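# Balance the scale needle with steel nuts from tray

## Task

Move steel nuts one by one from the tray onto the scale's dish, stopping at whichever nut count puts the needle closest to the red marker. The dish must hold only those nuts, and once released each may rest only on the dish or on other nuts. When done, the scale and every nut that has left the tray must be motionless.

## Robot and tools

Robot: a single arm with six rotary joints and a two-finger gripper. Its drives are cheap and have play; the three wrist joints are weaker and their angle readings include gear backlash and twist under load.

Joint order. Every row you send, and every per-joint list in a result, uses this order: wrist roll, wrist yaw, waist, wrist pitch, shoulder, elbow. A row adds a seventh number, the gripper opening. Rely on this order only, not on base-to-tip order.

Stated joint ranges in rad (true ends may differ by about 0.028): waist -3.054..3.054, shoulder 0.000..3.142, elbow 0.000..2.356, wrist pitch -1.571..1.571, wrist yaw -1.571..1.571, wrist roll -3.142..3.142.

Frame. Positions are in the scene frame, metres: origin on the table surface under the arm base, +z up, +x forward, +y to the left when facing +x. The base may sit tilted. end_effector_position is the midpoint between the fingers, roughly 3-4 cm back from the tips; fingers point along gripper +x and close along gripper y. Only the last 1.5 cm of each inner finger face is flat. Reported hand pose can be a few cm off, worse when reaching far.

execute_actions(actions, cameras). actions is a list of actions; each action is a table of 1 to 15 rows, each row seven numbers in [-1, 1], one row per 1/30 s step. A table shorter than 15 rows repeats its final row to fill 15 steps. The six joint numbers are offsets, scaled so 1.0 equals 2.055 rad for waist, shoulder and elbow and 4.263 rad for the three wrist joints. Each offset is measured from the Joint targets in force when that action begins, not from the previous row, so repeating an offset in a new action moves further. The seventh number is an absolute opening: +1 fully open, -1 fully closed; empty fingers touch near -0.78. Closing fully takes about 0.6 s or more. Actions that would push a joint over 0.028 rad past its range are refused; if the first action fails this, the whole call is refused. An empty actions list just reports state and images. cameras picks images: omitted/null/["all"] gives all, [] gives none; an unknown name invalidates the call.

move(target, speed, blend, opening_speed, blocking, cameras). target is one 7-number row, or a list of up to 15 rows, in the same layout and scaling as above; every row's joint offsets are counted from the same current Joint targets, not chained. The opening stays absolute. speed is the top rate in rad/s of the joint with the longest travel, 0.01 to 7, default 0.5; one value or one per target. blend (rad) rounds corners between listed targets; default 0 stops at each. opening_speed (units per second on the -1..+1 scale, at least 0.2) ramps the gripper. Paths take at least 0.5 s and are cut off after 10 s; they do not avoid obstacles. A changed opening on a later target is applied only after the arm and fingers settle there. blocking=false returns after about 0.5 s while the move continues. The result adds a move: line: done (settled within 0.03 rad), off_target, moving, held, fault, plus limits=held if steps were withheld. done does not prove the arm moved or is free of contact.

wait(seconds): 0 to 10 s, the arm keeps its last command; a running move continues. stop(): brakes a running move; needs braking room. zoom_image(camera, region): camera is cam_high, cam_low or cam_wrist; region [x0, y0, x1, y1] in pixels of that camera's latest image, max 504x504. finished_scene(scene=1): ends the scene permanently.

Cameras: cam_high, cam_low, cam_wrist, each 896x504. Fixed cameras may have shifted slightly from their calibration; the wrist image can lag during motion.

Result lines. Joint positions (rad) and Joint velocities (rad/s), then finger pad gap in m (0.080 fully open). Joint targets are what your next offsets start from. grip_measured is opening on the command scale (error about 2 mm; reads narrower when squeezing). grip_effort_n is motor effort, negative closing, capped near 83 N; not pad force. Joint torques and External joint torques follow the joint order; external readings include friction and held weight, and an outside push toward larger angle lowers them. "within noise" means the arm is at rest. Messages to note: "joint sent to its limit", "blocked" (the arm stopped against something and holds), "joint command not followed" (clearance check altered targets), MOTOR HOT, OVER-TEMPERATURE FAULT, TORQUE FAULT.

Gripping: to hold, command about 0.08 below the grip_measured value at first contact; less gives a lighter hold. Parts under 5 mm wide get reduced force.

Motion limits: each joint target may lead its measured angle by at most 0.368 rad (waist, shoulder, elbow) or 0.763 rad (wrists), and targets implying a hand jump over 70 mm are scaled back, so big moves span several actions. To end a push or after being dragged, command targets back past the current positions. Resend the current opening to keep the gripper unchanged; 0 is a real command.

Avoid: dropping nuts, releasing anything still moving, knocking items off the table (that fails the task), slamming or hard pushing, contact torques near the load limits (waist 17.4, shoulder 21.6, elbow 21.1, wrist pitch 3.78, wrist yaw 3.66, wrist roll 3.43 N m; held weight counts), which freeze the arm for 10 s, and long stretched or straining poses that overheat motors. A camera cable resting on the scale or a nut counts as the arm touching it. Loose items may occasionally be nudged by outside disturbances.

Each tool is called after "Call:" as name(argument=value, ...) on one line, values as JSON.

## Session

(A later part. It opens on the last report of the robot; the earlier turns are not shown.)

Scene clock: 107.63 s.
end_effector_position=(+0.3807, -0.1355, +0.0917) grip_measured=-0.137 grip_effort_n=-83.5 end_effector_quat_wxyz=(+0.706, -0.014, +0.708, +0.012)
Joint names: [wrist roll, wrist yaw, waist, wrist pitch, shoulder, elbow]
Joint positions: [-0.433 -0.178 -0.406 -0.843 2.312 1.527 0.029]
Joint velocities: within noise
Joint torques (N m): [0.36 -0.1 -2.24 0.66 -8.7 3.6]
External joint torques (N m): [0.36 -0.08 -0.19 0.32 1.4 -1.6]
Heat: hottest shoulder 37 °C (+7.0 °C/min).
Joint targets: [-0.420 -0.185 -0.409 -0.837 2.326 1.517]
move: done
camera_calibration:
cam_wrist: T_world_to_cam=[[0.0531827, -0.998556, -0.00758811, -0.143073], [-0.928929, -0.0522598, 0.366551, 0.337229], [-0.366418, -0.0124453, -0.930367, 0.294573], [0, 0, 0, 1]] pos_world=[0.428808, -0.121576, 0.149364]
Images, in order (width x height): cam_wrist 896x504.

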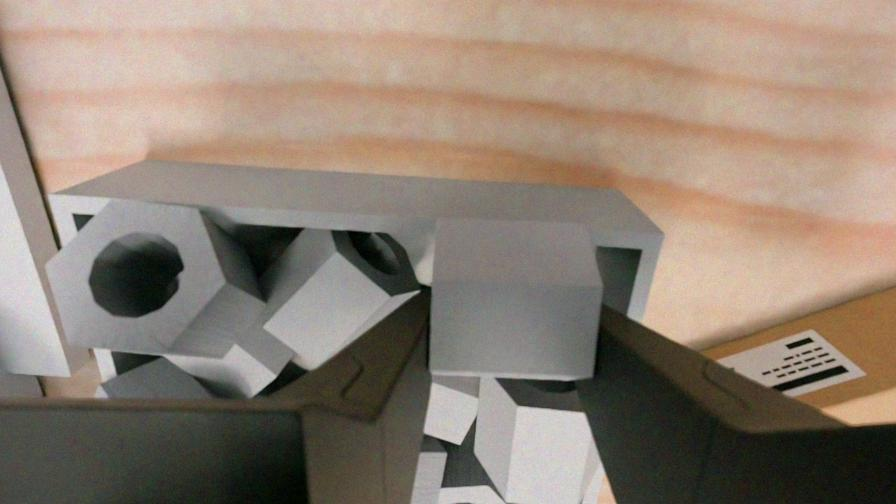

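Call:
move(target=[[0, 0.0004, -0.01187, -0.04704, -0.0479, 0.05584, -0.16], [0.09477, -0.00177, 0.19428, -0.04238, -0.24609, -0.11215, -0.16]], speed=[0.25, 0.5], blend=[0.03, 0])

Scene clock: 115.97 s.
end_effector_position=(+0.3323, +0.0414, +0.1776) grip_measured=-0.137 grip_effort_n=-83.5 end_effector_quat_wxyz=(+0.703, -0.015, +0.711, +0.011)
Joint names: [wrist roll, wrist yaw, waist, wrist pitch, shoulder, elbow]
Joint positions: [-0.03 -0.183 -0.009 -1.025 1.834 1.295 0.029]
Joint velocities: within noise
Joint torques (N m): [0.4 -0.2 -1.66 0.66 -9.48 4.04]
External joint torques (N m): [0.4 -0.19 -0.1 0.35 -1.91 -1.39]
Heat: hottest shoulder 38 °C (+8.0 °C/min).
Joint targets: [-0.016 -0.192 -0.010 -1.018 1.820 1.286]
move: done
camera_calibration:
cam_wrist: T_world_to_cam=[[0.0519929, -0.998639, -0.00411977, 0.036505], [-0.926007, -0.0497552, 0.374212, 0.26756], [-0.373908, -0.0156414, -0.927334, 0.361104], [0, 0, 0, 1]] pos_world=[0.380884, 0.055416, 0.23489]

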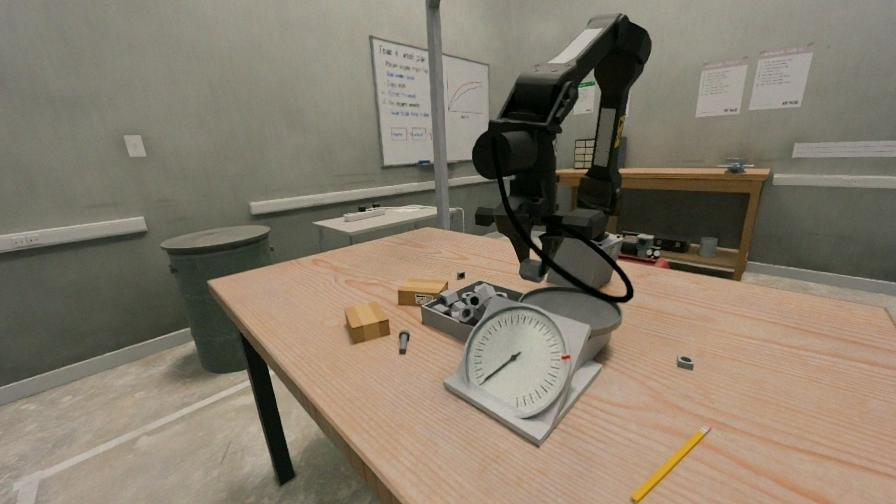

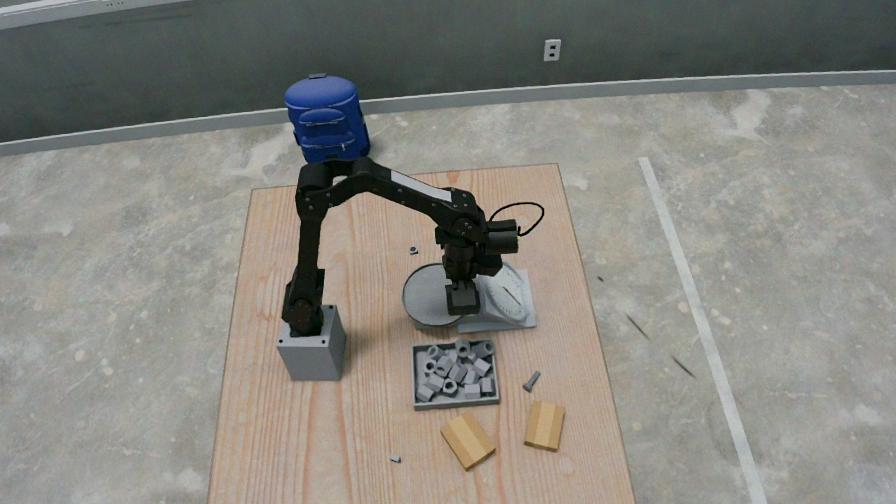

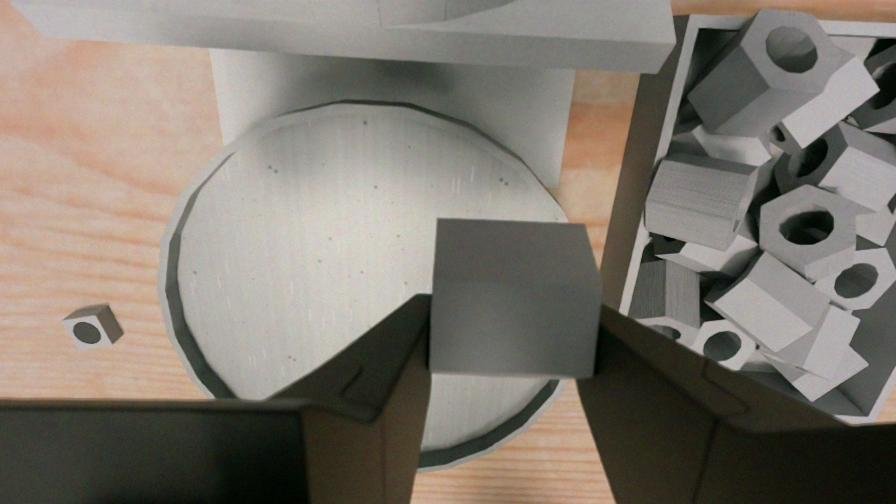

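Call:
zoom_image(camera="cam_wrist", region=[380, 200, 680, 420])

Call:
zoom_image(camera="cam_high", region=[470, 180, 650, 340])

Scaled by 1.680.

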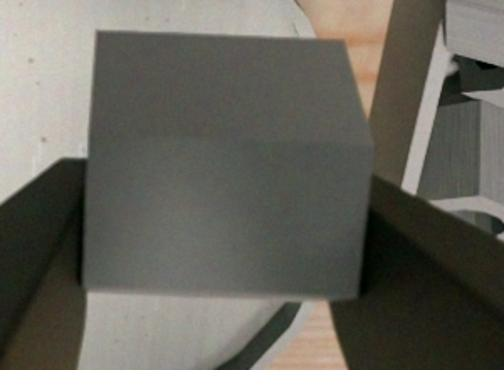

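Scaled by 2.800.

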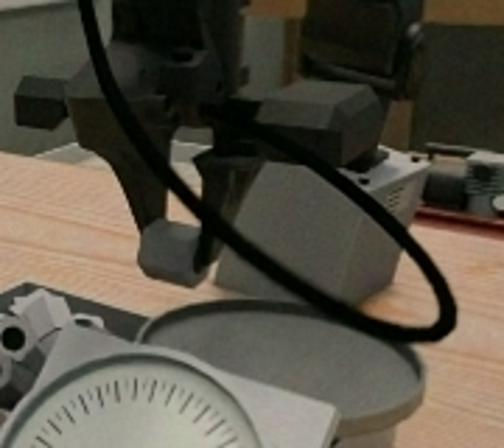

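Call:
move(target=[0.02135, 0.0004, 0.02942, 0.05552, 0.02107, -0.09602, -0.16], speed=0.2)

Scene clock: 130.93 s.
end_effector_position=(+0.3163, +0.0491, +0.1230) grip_measured=-0.137 grip_effort_n=-83.5 end_effector_quat_wxyz=(+0.705, -0.003, +0.709, +0.000)
Joint names: [wrist roll, wrist yaw, waist, wrist pitch, shoulder, elbow]
Joint positions: [0.061 -0.183 0.047 -0.788 1.856 1.097 0.029]
Joint velocities: within noise
Joint torques (N m): [0.37 -0.13 -1.14 0.67 -6.64 3.68]
External joint torques (N m): [0.37 -0.14 0.39 0.32 0.67 -1.3]
Heat: hottest shoulder 39 °C (+8.0 °C/min).
Joint targets: [0.075 -0.191 0.050 -0.781 1.864 1.089]
move: done
camera_calibration:
cam_wrist: T_world_to_cam=[[0.0199411, -0.99979, -0.00469614, 0.0550805], [-0.929122, -0.0202659, 0.369218, 0.273744], [-0.369236, -0.00299935, -0.929331, 0.302675], [0, 0, 0, 1]] pos_world=[0.365002, 0.0615244, 0.180473]

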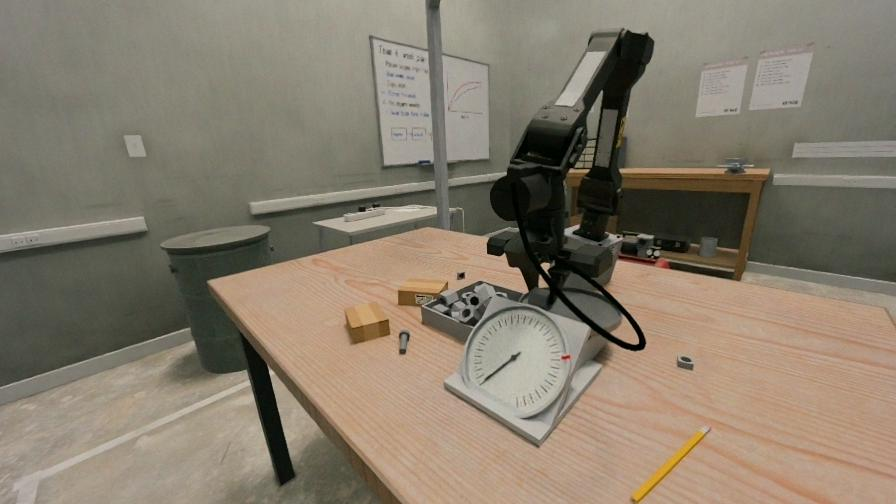

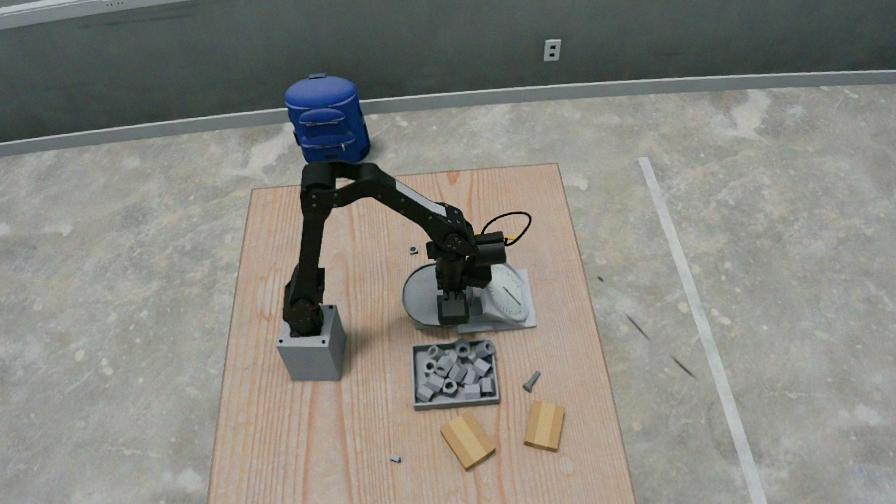

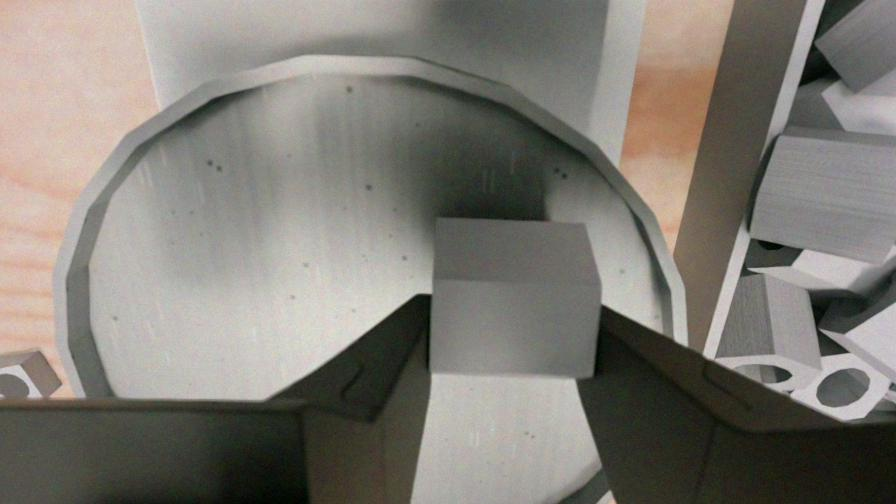

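Call:
move(target=[0, 0, 0.0023, 0.0122, 0.01236, -0.0128, -0.16], speed=0.1, cameras=["cam_high", "cam_wrist"])

Call:
zoom_image(camera="cam_high", region=[490, 230, 650, 370])

Scene clock: 133.23 s.
end_effector_position=(+0.3156, +0.0484, +0.1142) grip_measured=-0.137 grip_effort_n=-83.5 end_effector_quat_wxyz=(+0.707, -0.003, +0.708, +0.002)
Joint names: [wrist roll, wrist yaw, waist, wrist pitch, shoulder, elbow]
Joint positions: [0.061 -0.186 0.049 -0.747 1.869 1.074 0.029]
Joint velocities: within noise
Joint torques (N m): [0.39 -0.13 -0.99 1.56 -5.19 3.35]
External joint torques (N m): [0.39 -0.13 0.53 1.23 2.16 -1.49]
Heat: hottest shoulder 38 °C (+6.1 °C/min).
Joint targets: [0.075 -0.191 0.055 -0.729 1.889 1.062]
move: done
camera_calibration:
cam_wrist: T_world_to_cam=[[0.0226996, -0.99971, -0.00804708, 0.0539279], [-0.93056, -0.0240703, 0.365347, 0.277412], [-0.365435, -0.000804944, -0.930837, 0.293045], [0, 0, 0, 1]] pos_world=[0.364014, 0.0608255, 0.17186]
Images, in order (width x height): cam_high 896x504, cam_wrist 896x504.

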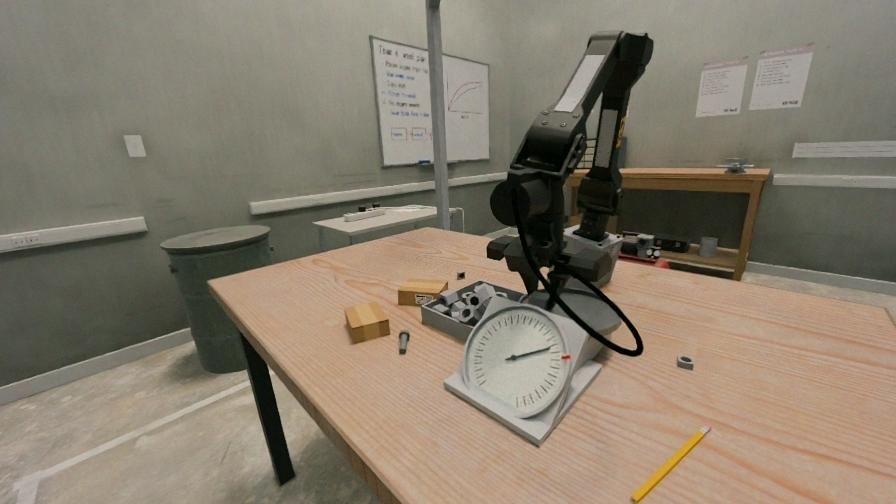

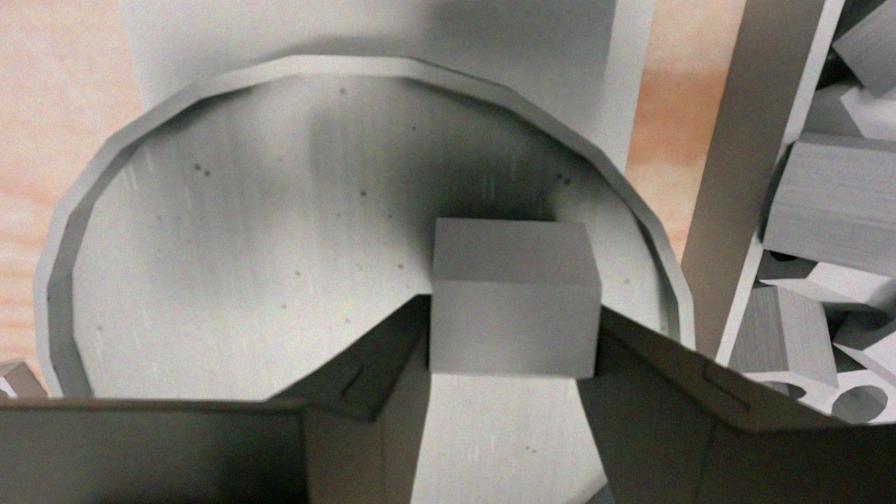

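Scaled by 3.150.

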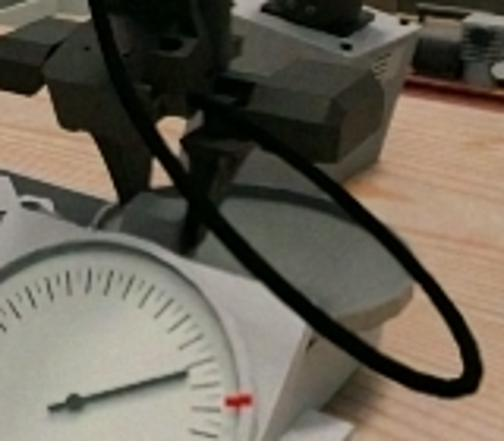

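Call:
move(target=[0, 0, 0, -0.0049, -0.0112, 0.0076, -0.16], speed=0.1, cameras=["cam_high", "cam_wrist"])

Call:
zoom_image(camera="cam_high", region=[450, 280, 620, 440])

Scene clock: 135.07 s.
end_effector_position=(+0.3150, +0.0486, +0.1150) grip_measured=-0.137 grip_effort_n=-83.5 end_effector_quat_wxyz=(+0.706, -0.003, +0.708, +0.002)
Joint names: [wrist roll, wrist yaw, waist, wrist pitch, shoulder, elbow]
Joint positions: [0.061 -0.186 0.049 -0.751 1.866 1.074 0.029]
Joint velocities: within noise
Joint torques (N m): [0.39 -0.13 -0.99 0.23 -7.61 4.79]
External joint torques (N m): [0.39 -0.12 0.48 -0.13 -0.22 -0.15]
Heat: hottest shoulder 38 °C (+6.1 °C/min).
Joint targets: [0.075 -0.191 0.055 -0.750 1.866 1.078]
move: done
camera_calibration:
cam_wrist: T_world_to_cam=[[0.022407, -0.999717, -0.00797156, 0.0541379], [-0.93001, -0.0237692, 0.366766, 0.276281], [-0.366851, -0.000804503, -0.930279, 0.294066], [0, 0, 0, 1]] pos_world=[0.363609, 0.0609261, 0.172665]
Images, in order (width x height): cam_high 896x504, cam_wrist 896x504.

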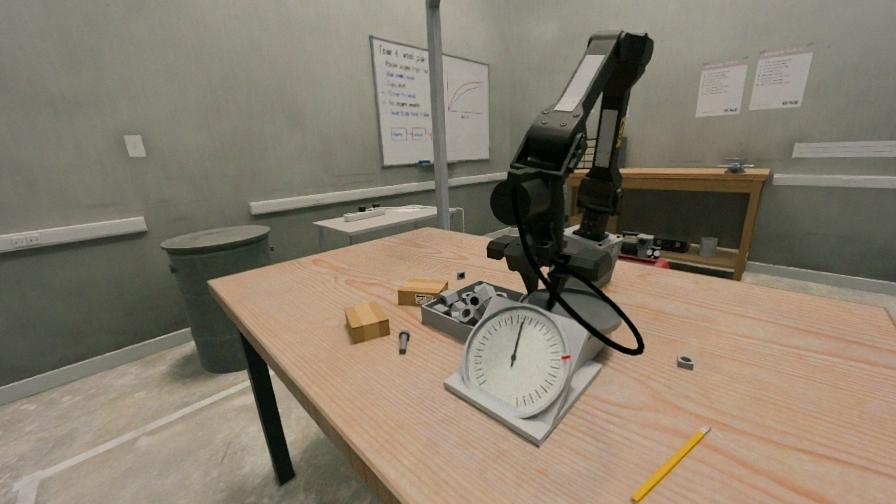

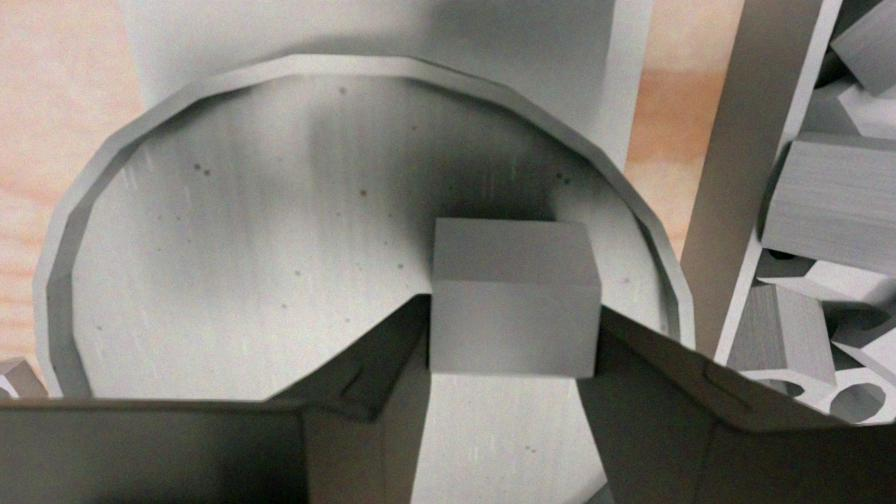

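Scaled by 2.965.

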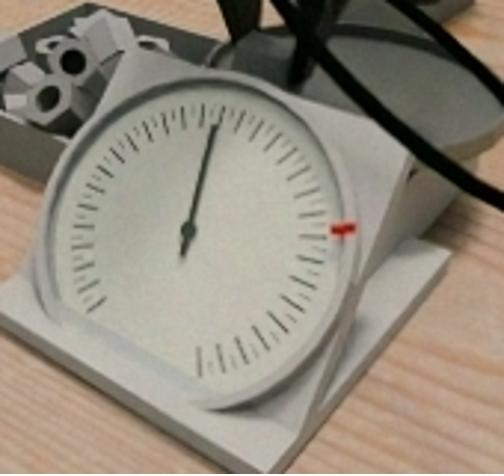

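Call:
move(target=[0, 0, 0, -0.0014, -0.0022, 0.0024, -0.16], speed=0.1, cameras=["cam_high"])

Call:
zoom_image(camera="cam_high", region=[450, 280, 620, 440])

Scene clock: 136.30 s.
end_effector_position=(+0.3153, +0.0486, +0.1159) grip_measured=-0.137 grip_effort_n=-83.5 end_effector_quat_wxyz=(+0.706, -0.003, +0.708, +0.001)
Joint names: [wrist roll, wrist yaw, waist, wrist pitch, shoulder, elbow]
Joint positions: [0.061 -0.185 0.05 -0.756 1.866 1.077 0.029]
Joint velocities: within noise
Joint torques (N m): [0.39 -0.13 -1.01 0.12 -8.06 4.93]
External joint torques (N m): [0.39 -0.13 0.51 -0.24 -0.66 -0.05]
Heat: hottest shoulder 38 °C (+6.1 °C/min).
Joint targets: [0.075 -0.191 0.055 -0.756 1.862 1.083]
move: done
Images, in order (width x height): cam_high 896x504.

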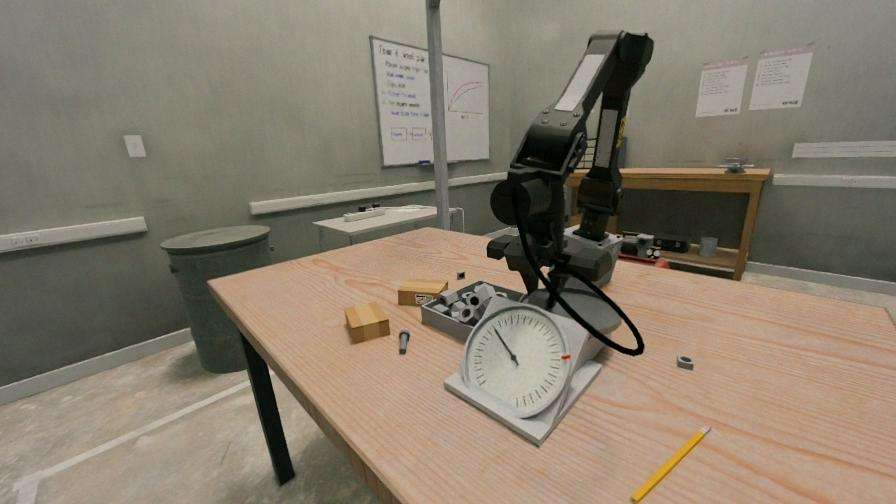

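Scaled by 2.965.

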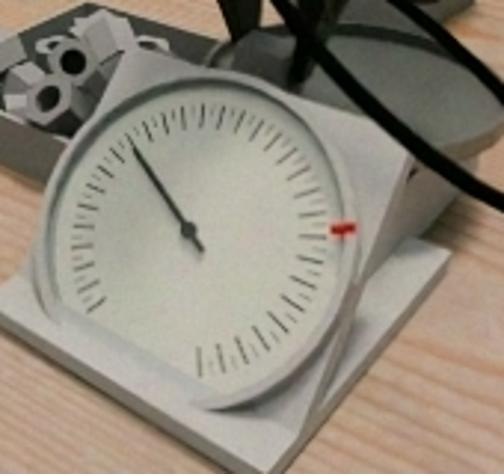

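Call:
move(target=[0, 0, 0, 0, 0, 0, 0.18], speed=0.1, opening_speed=0.6, cameras=["cam_wrist"])

Call:
zoom_image(camera="cam_wrist", region=[350, 180, 700, 420])

Scene clock: 137.70 s.
end_effector_position=(+0.3154, +0.0489, +0.1159) grip_measured=+0.177 grip_effort_n=13.3 end_effector_quat_wxyz=(+0.706, -0.004, +0.708, +0.001)
Joint names: [wrist roll, wrist yaw, waist, wrist pitch, shoulder, elbow]
Joint positions: [0.061 -0.183 0.051 -0.756 1.866 1.078 0.043]
Joint velocities: within noise
Joint torques (N m): [0.39 -0.13 -1.15 0.22 -8.06 4.99]
External joint torques (N m): [0.39 -0.12 0.31 -0.11 -0.64 0.07]
Heat: hottest shoulder 38 °C (+6.0 °C/min).
Joint targets: [0.075 -0.191 0.055 -0.756 1.862 1.083]
move: done
camera_calibration:
cam_wrist: T_world_to_cam=[[0.0242434, -0.999694, -0.00493617, 0.0535262], [-0.929931, -0.0243634, 0.366926, 0.27626], [-0.366934, -0.00430525, -0.930237, 0.295158], [0, 0, 0, 1]] pos_world=[0.363909, 0.0615111, 0.173465]
Images, in order (width x height): cam_wrist 896x504.

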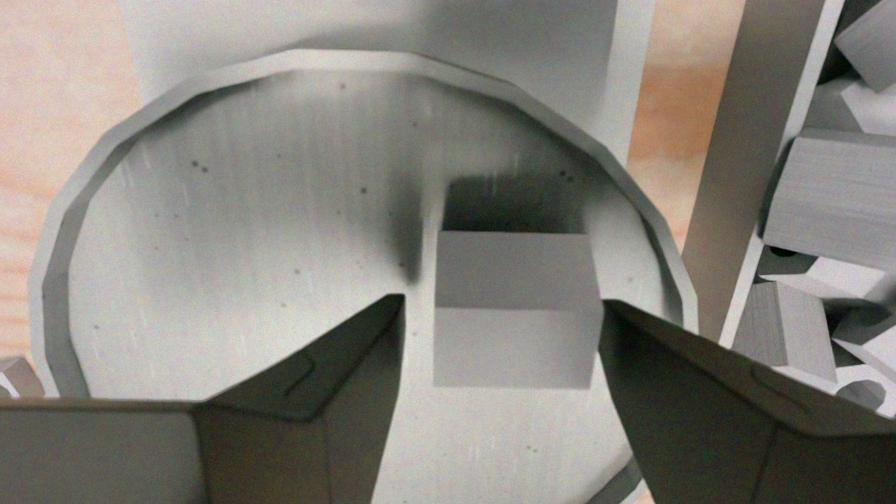

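Scaled by 1.440.

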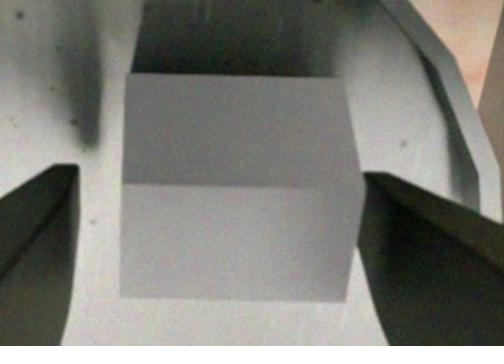

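Call:
move(target=[[0, 0, -0.0068, -0.0143, -0.02404, 0.01674, 0.18], [0, 0, -0.0199, -0.05137, -0.05382, 0.06136, 0.18]], speed=[0.12, 0.3], blend=[0.02, 0], cameras=["cam_high", "cam_wrist"])

Call:
zoom_image(camera="cam_high", region=[455, 295, 585, 425])

Scene clock: 141.50 s.
end_effector_position=(+0.3166, +0.0494, +0.1759) grip_measured=+0.178 grip_effort_n=13.3 end_effector_quat_wxyz=(+0.711, +0.007, +0.703, -0.010)
Joint names: [wrist roll, wrist yaw, waist, wrist pitch, shoulder, elbow]
Joint positions: [0.061 -0.183 0.017 -0.975 1.759 1.2 0.043]
Joint velocities: within noise
Joint torques (N m): [0.39 -0.13 -1.75 0.23 -8.16 5.92]
External joint torques (N m): [0.39 -0.12 -0.36 -0.16 -1.02 0.37]
Heat: hottest shoulder 37 °C (+4.0 °C/min).
Joint targets: [0.075 -0.191 0.014 -0.975 1.751 1.209]
move: done
camera_calibration:
cam_wrist: T_world_to_cam=[[-0.00723894, -0.999963, -0.00468605, 0.0642489], [-0.935757, 0.00512174, 0.352608, 0.258337], [-0.352571, 0.00693751, -0.935759, 0.347317], [0, 0, 0, 1]] pos_world=[0.364659, 0.0605139, 0.234214]
Images, in order (width x height): cam_high 896x504, cam_wrist 896x504.

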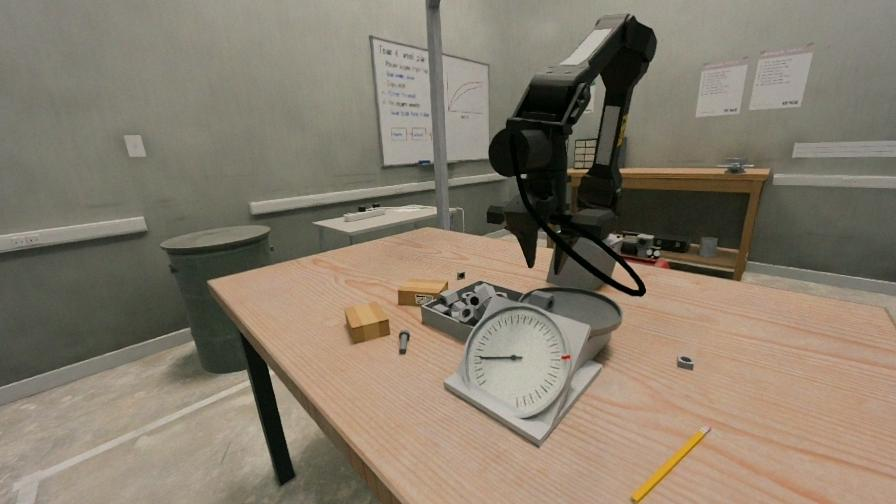

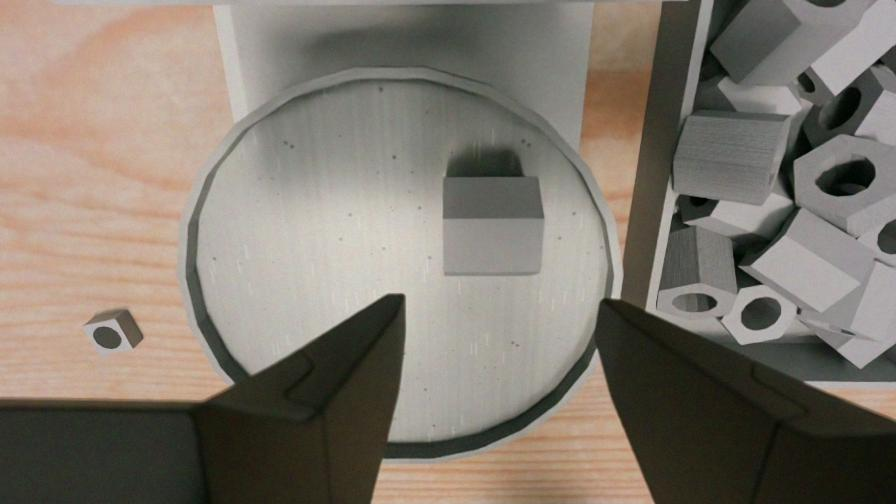

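Scaled by 3.877.

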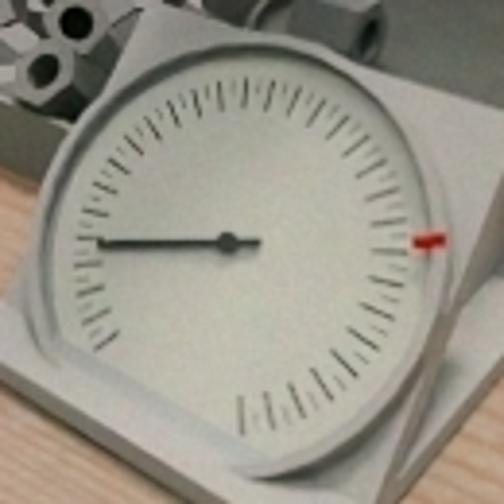

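Call:
zoom_image(camera="cam_high", region=[465, 305, 525, 390])

Call:
zoom_image(camera="cam_high", region=[510, 305, 575, 415])

Scaled by 5.929.

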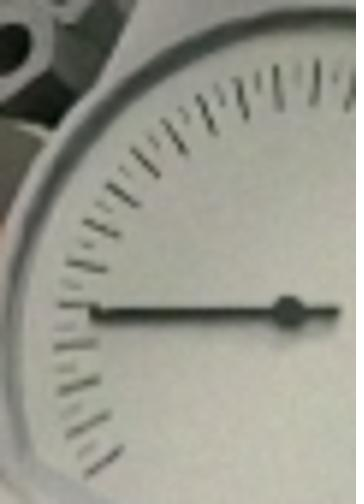

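Scaled by 4.582.

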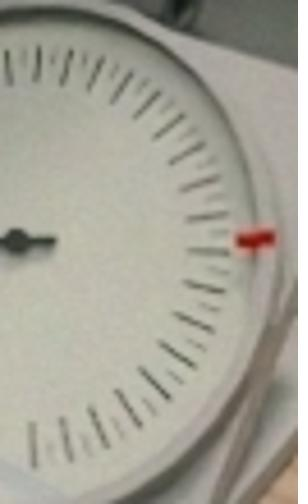

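Call:
move(target=[-0.11424, 0.0018, -0.21541, -0.0321, 0.09825, 0.10861, 1.0], speed=0.6)

Call:
zoom_image(camera="cam_wrist", region=[330, 60, 600, 260])

Call:
zoom_image(camera="cam_wrist", region=[330, 240, 600, 440])

Scene clock: 150.60 s.
end_effector_position=(+0.3282, -0.1000, +0.2011) grip_measured=+0.998 grip_effort_n=13.7 end_effector_quat_wxyz=(+0.708, +0.005, +0.706, -0.003)
Joint names: [wrist roll, wrist yaw, waist, wrist pitch, shoulder, elbow]
Joint positions: [-0.407 -0.183 -0.429 -1.112 1.94 1.422 0.08]
Joint velocities: within noise
Joint torques (N m): [-0.29 0.13 -1.65 0.2 -6.87 6.16]
External joint torques (N m): [-0.29 0.16 -0.06 -0.12 1.03 0.61]
Heat: hottest shoulder 37 °C (+2.0 °C/min).
Joint targets: [-0.412 -0.183 -0.429 -1.112 1.953 1.433]
move: done
camera_calibration:
cam_wrist: T_world_to_cam=[[0.00405394, -0.999921, -0.0118915, -0.0871411], [-0.932187, -0.00808302, 0.361886, 0.256624], [-0.361954, 0.00961801, -0.932146, 0.378646], [0, 0, 0, 1]] pos_world=[0.376627, -0.0887017, 0.259048]

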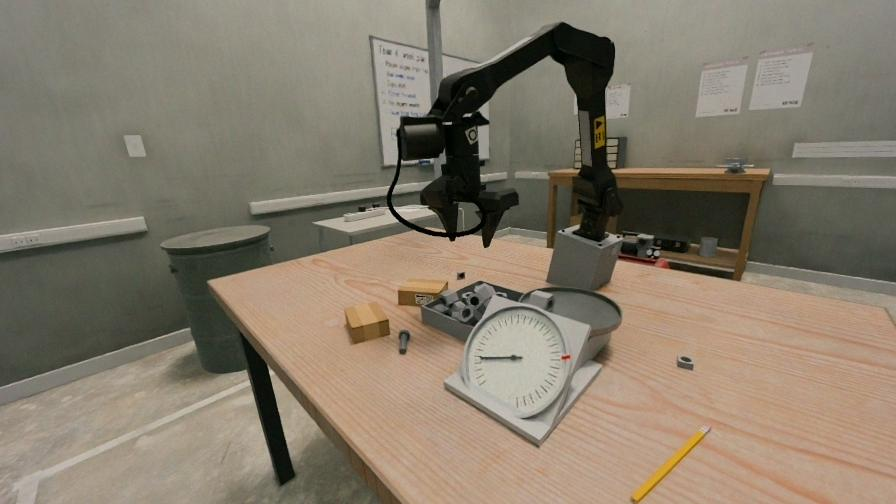

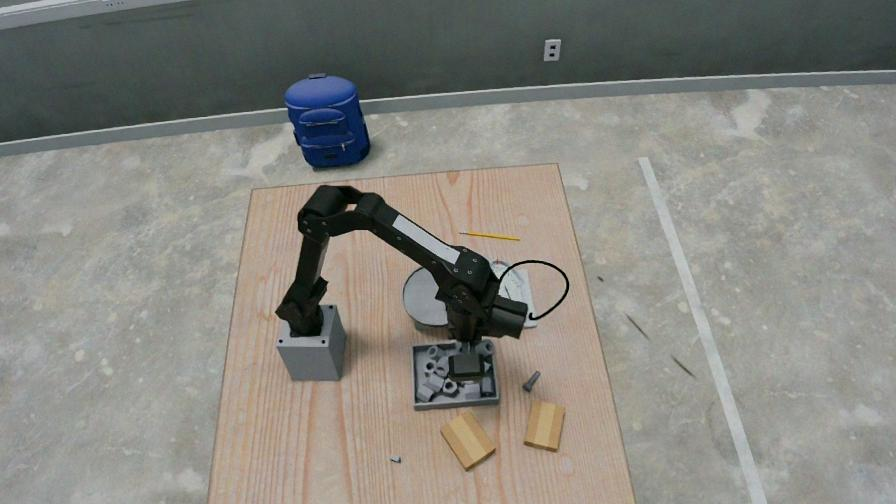

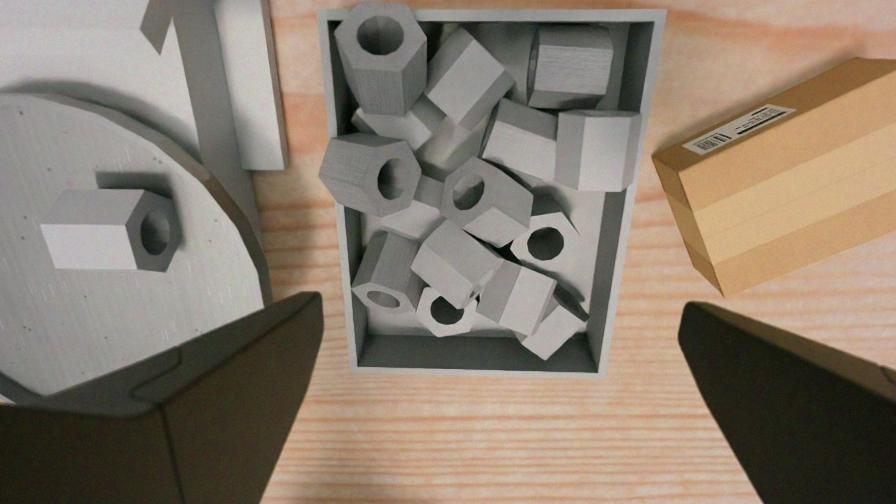

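Scaled by 1.867.

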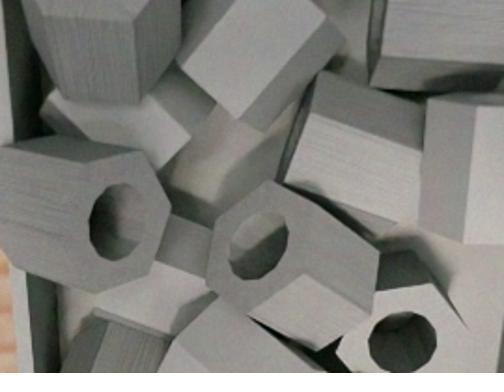

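Scaled by 1.867.

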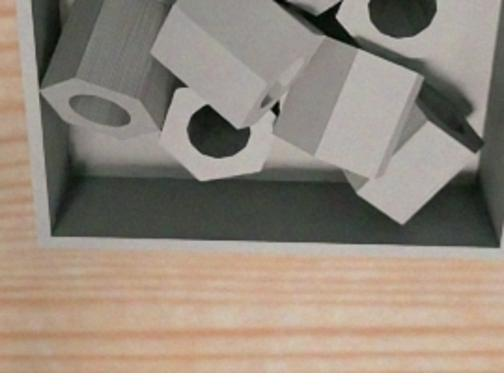

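Call:
zoom_image(camera="cam_high", region=[505, 275, 635, 345])

Scaled by 3.877.

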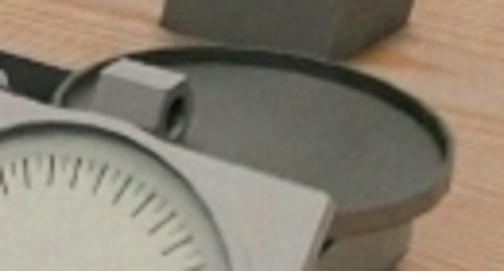

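Call:
zoom_image(camera="cam_wrist", region=[410, 0, 670, 200])

Call:
zoom_image(camera="cam_wrist", region=[310, 0, 500, 140])

Scaled by 1.938.

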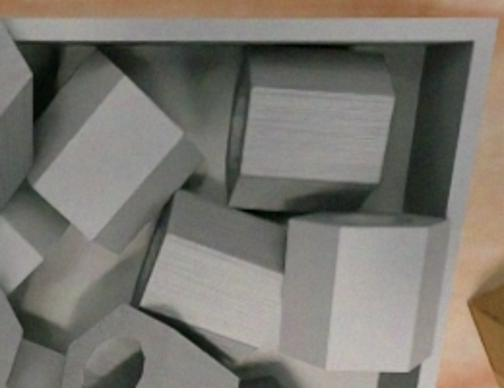

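Scaled by 2.653.

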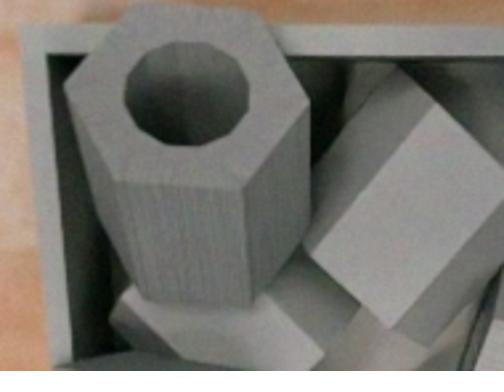

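Call:
move(target=[-0.40676, 0.00095, -0.0297, 0.06072, 0.1364, 0.00599, 0.3325], speed=1.0, cameras=["cam_wrist", "cam_high"])

Call:
zoom_image(camera="cam_wrist", region=[350, 130, 650, 350])

Scene clock: 166.63 s.
end_effector_position=(+0.3505, -0.1521, +0.1121) grip_measured=+0.335 grip_effort_n=-14.7 end_effector_quat_wxyz=(+0.481, -0.520, +0.477, +0.521)
Joint names: [wrist roll, wrist yaw, waist, wrist pitch, shoulder, elbow]
Joint positions: [-2.131 -0.182 -0.487 -0.859 2.219 1.436 0.05]
Joint velocities: within noise
Joint torques (N m): [-0.39 0.19 -2.06 0.51 -7.98 5.55]
External joint torques (N m): [-0.39 0.24 -0.24 0.25 1.37 0.42]
Heat: hottest shoulder 36 °C (-1.0 °C/min).
Joint targets: [-2.146 -0.179 -0.490 -0.853 2.233 1.445]
move: done
camera_calibration:
cam_wrist: T_world_to_cam=[[0.995066, 0.0989874, -0.0066716, -0.321242], [0.0947543, -0.928276, 0.359619, -0.190406], [0.0294047, -0.358477, -0.933075, 0.111254], [0, 0, 0, 1]] pos_world=[0.334428, -0.105068, 0.170139]
Images, in order (width x height): cam_high 896x504, cam_wrist 896x504.

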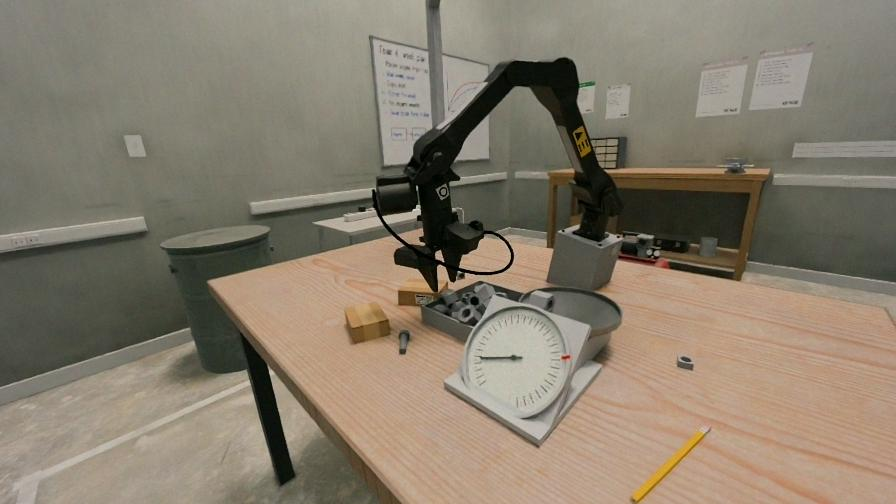

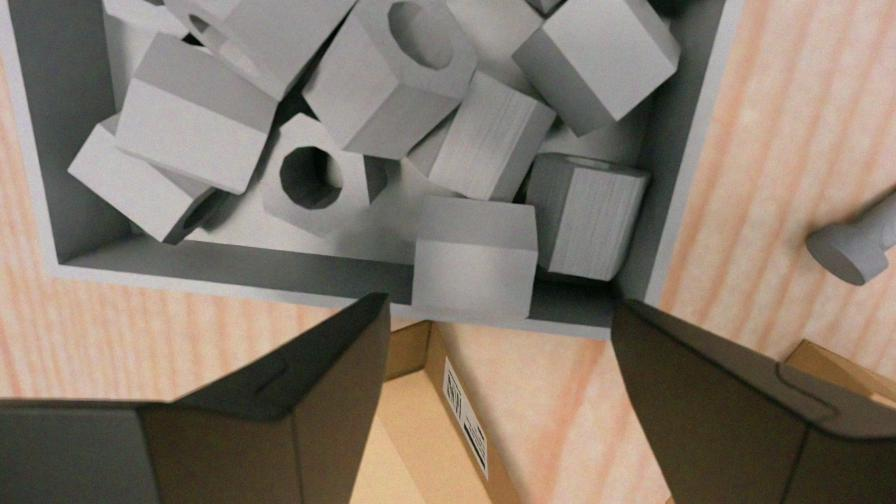

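Scaled by 1.680.

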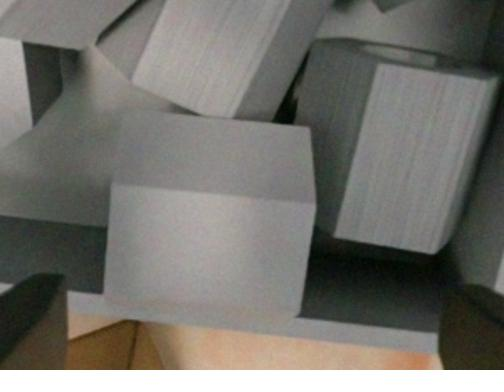

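Call:
move(target=[0.0094, 0, 0, 0.01877, 0.01382, -0.03401, 0.2435], speed=0.15, cameras=["cam_wrist"])

Call:
zoom_image(camera="cam_wrist", region=[350, 200, 650, 420])

Scene clock: 171.13 s.
end_effector_position=(+0.3457, -0.1539, +0.0906) grip_measured=+0.246 grip_effort_n=-14.7 end_effector_quat_wxyz=(+0.486, -0.514, +0.483, +0.516)
Joint names: [wrist roll, wrist yaw, waist, wrist pitch, shoulder, elbow]
Joint positions: [-2.11 -0.182 -0.487 -0.779 2.249 1.385 0.046]
Joint velocities: within noise
Joint torques (N m): [0.32 0.19 -2.04 0.53 -7.92 3.39]
External joint torques (N m): [0.32 0.25 -0.24 0.25 1.47 -1.59]
Heat: hottest shoulder 36 °C (-1.0 °C/min).
Joint targets: [-2.106 -0.179 -0.490 -0.773 2.262 1.375]
move: done
camera_calibration:
cam_wrist: T_world_to_cam=[[0.996968, 0.0775166, -0.00676984, -0.320387], [0.0747601, -0.930112, 0.359587, -0.177291], [0.0215772, -0.359003, -0.933087, 0.0932996], [0, 0, 0, 1]] pos_world=[0.330657, -0.10657, 0.148639]
Images, in order (width x height): cam_wrist 896x504.

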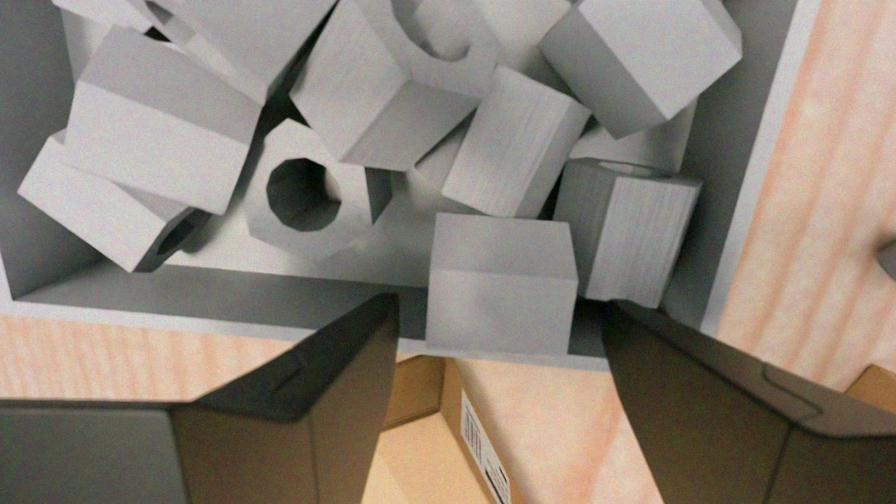

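Scaled by 1.680.

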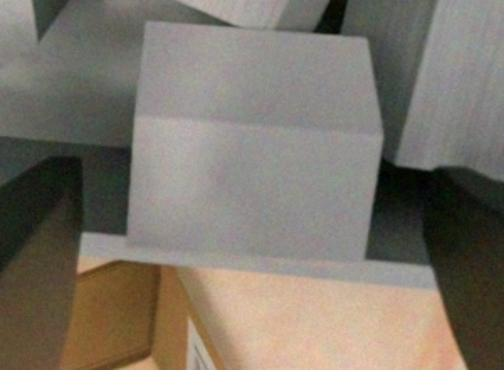

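Call:
move(target=[0.007, 0, 0.0054, 0.00929, 0.01226, -0.00642, 0.2435], speed=0.12, cameras=["cam_wrist"])

Scene clock: 173.50 s.
end_effector_position=(+0.3465, -0.1553, +0.0802) grip_measured=+0.246 grip_effort_n=-14.2 end_effector_quat_wxyz=(+0.493, -0.510, +0.489, +0.508)
Joint names: [wrist roll, wrist yaw, waist, wrist pitch, shoulder, elbow]
Joint positions: [-2.08 -0.182 -0.484 -0.739 2.27 1.373 0.046]
Joint velocities: within noise
Joint torques (N m): [0.32 0.18 -1.35 0.51 -7.73 3.2]
External joint torques (N m): [0.32 0.23 0.47 0.24 1.68 -1.64]
Heat: hottest shoulder 36 °C (-1.0 °C/min).
Joint targets: [-2.076 -0.179 -0.478 -0.733 2.287 1.362]
move: done
camera_calibration:
cam_wrist: T_world_to_cam=[[0.998636, 0.0521752, -0.00200141, -0.326057], [0.0493545, -0.930749, 0.362312, -0.166327], [0.0170409, -0.361917, -0.932055, 0.0840487], [0, 0, 0, 1]] pos_world=[0.332389, -0.107378, 0.137948]
Images, in order (width x height): cam_wrist 896x504.

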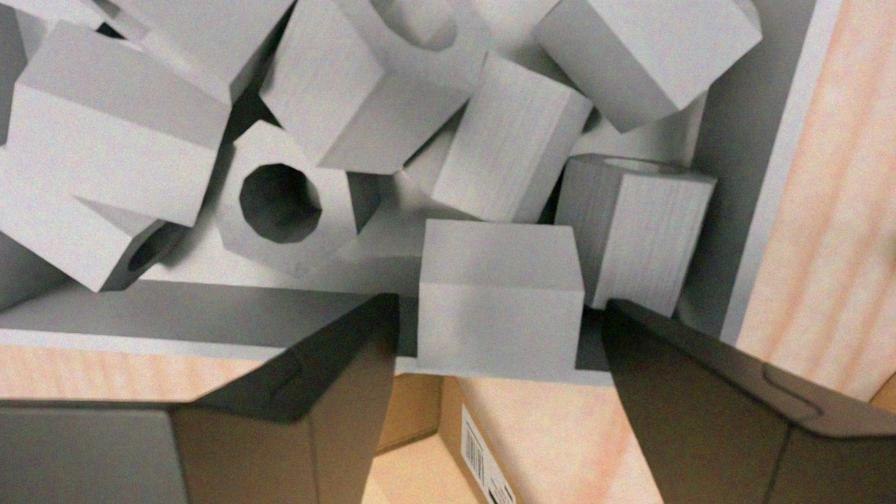

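Call:
move(target=[0, 0, 0, 0, 0, 0, -0.16], speed=0.1, opening_speed=0.5, cameras=["cam_wrist"])

Scene clock: 175.07 s.
end_effector_position=(+0.3453, -0.1550, +0.0785) grip_measured=-0.136 grip_effort_n=-83.5 end_effector_quat_wxyz=(+0.492, -0.509, +0.490, +0.509)
Joint names: [wrist roll, wrist yaw, waist, wrist pitch, shoulder, elbow]
Joint positions: [-2.08 -0.178 -0.483 -0.738 2.273 1.37 0.029]
Joint velocities: within noise
Joint torques (N m): [0.31 0.09 -1.41 0.38 -7.93 3.5]
External joint torques (N m): [0.31 0.13 0.36 0.11 1.44 -1.32]
Heat: hottest shoulder 36 °C (-2.0 °C/min).
Joint targets: [-2.076 -0.179 -0.478 -0.733 2.287 1.362]
move: done
camera_calibration:
cam_wrist: T_world_to_cam=[[0.99859, 0.0525807, -0.00734528, -0.324375], [0.0516602, -0.93042, 0.362835, -0.166227], [0.0122439, -0.362703, -0.931825, 0.0841578], [0, 0, 0, 1]] pos_world=[0.331474, -0.107081, 0.136351]
Images, in order (width x height): cam_wrist 896x504.

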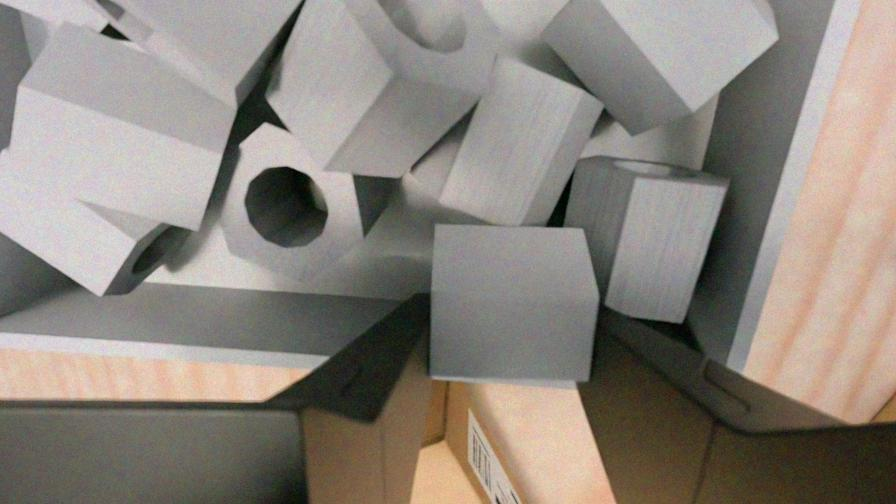

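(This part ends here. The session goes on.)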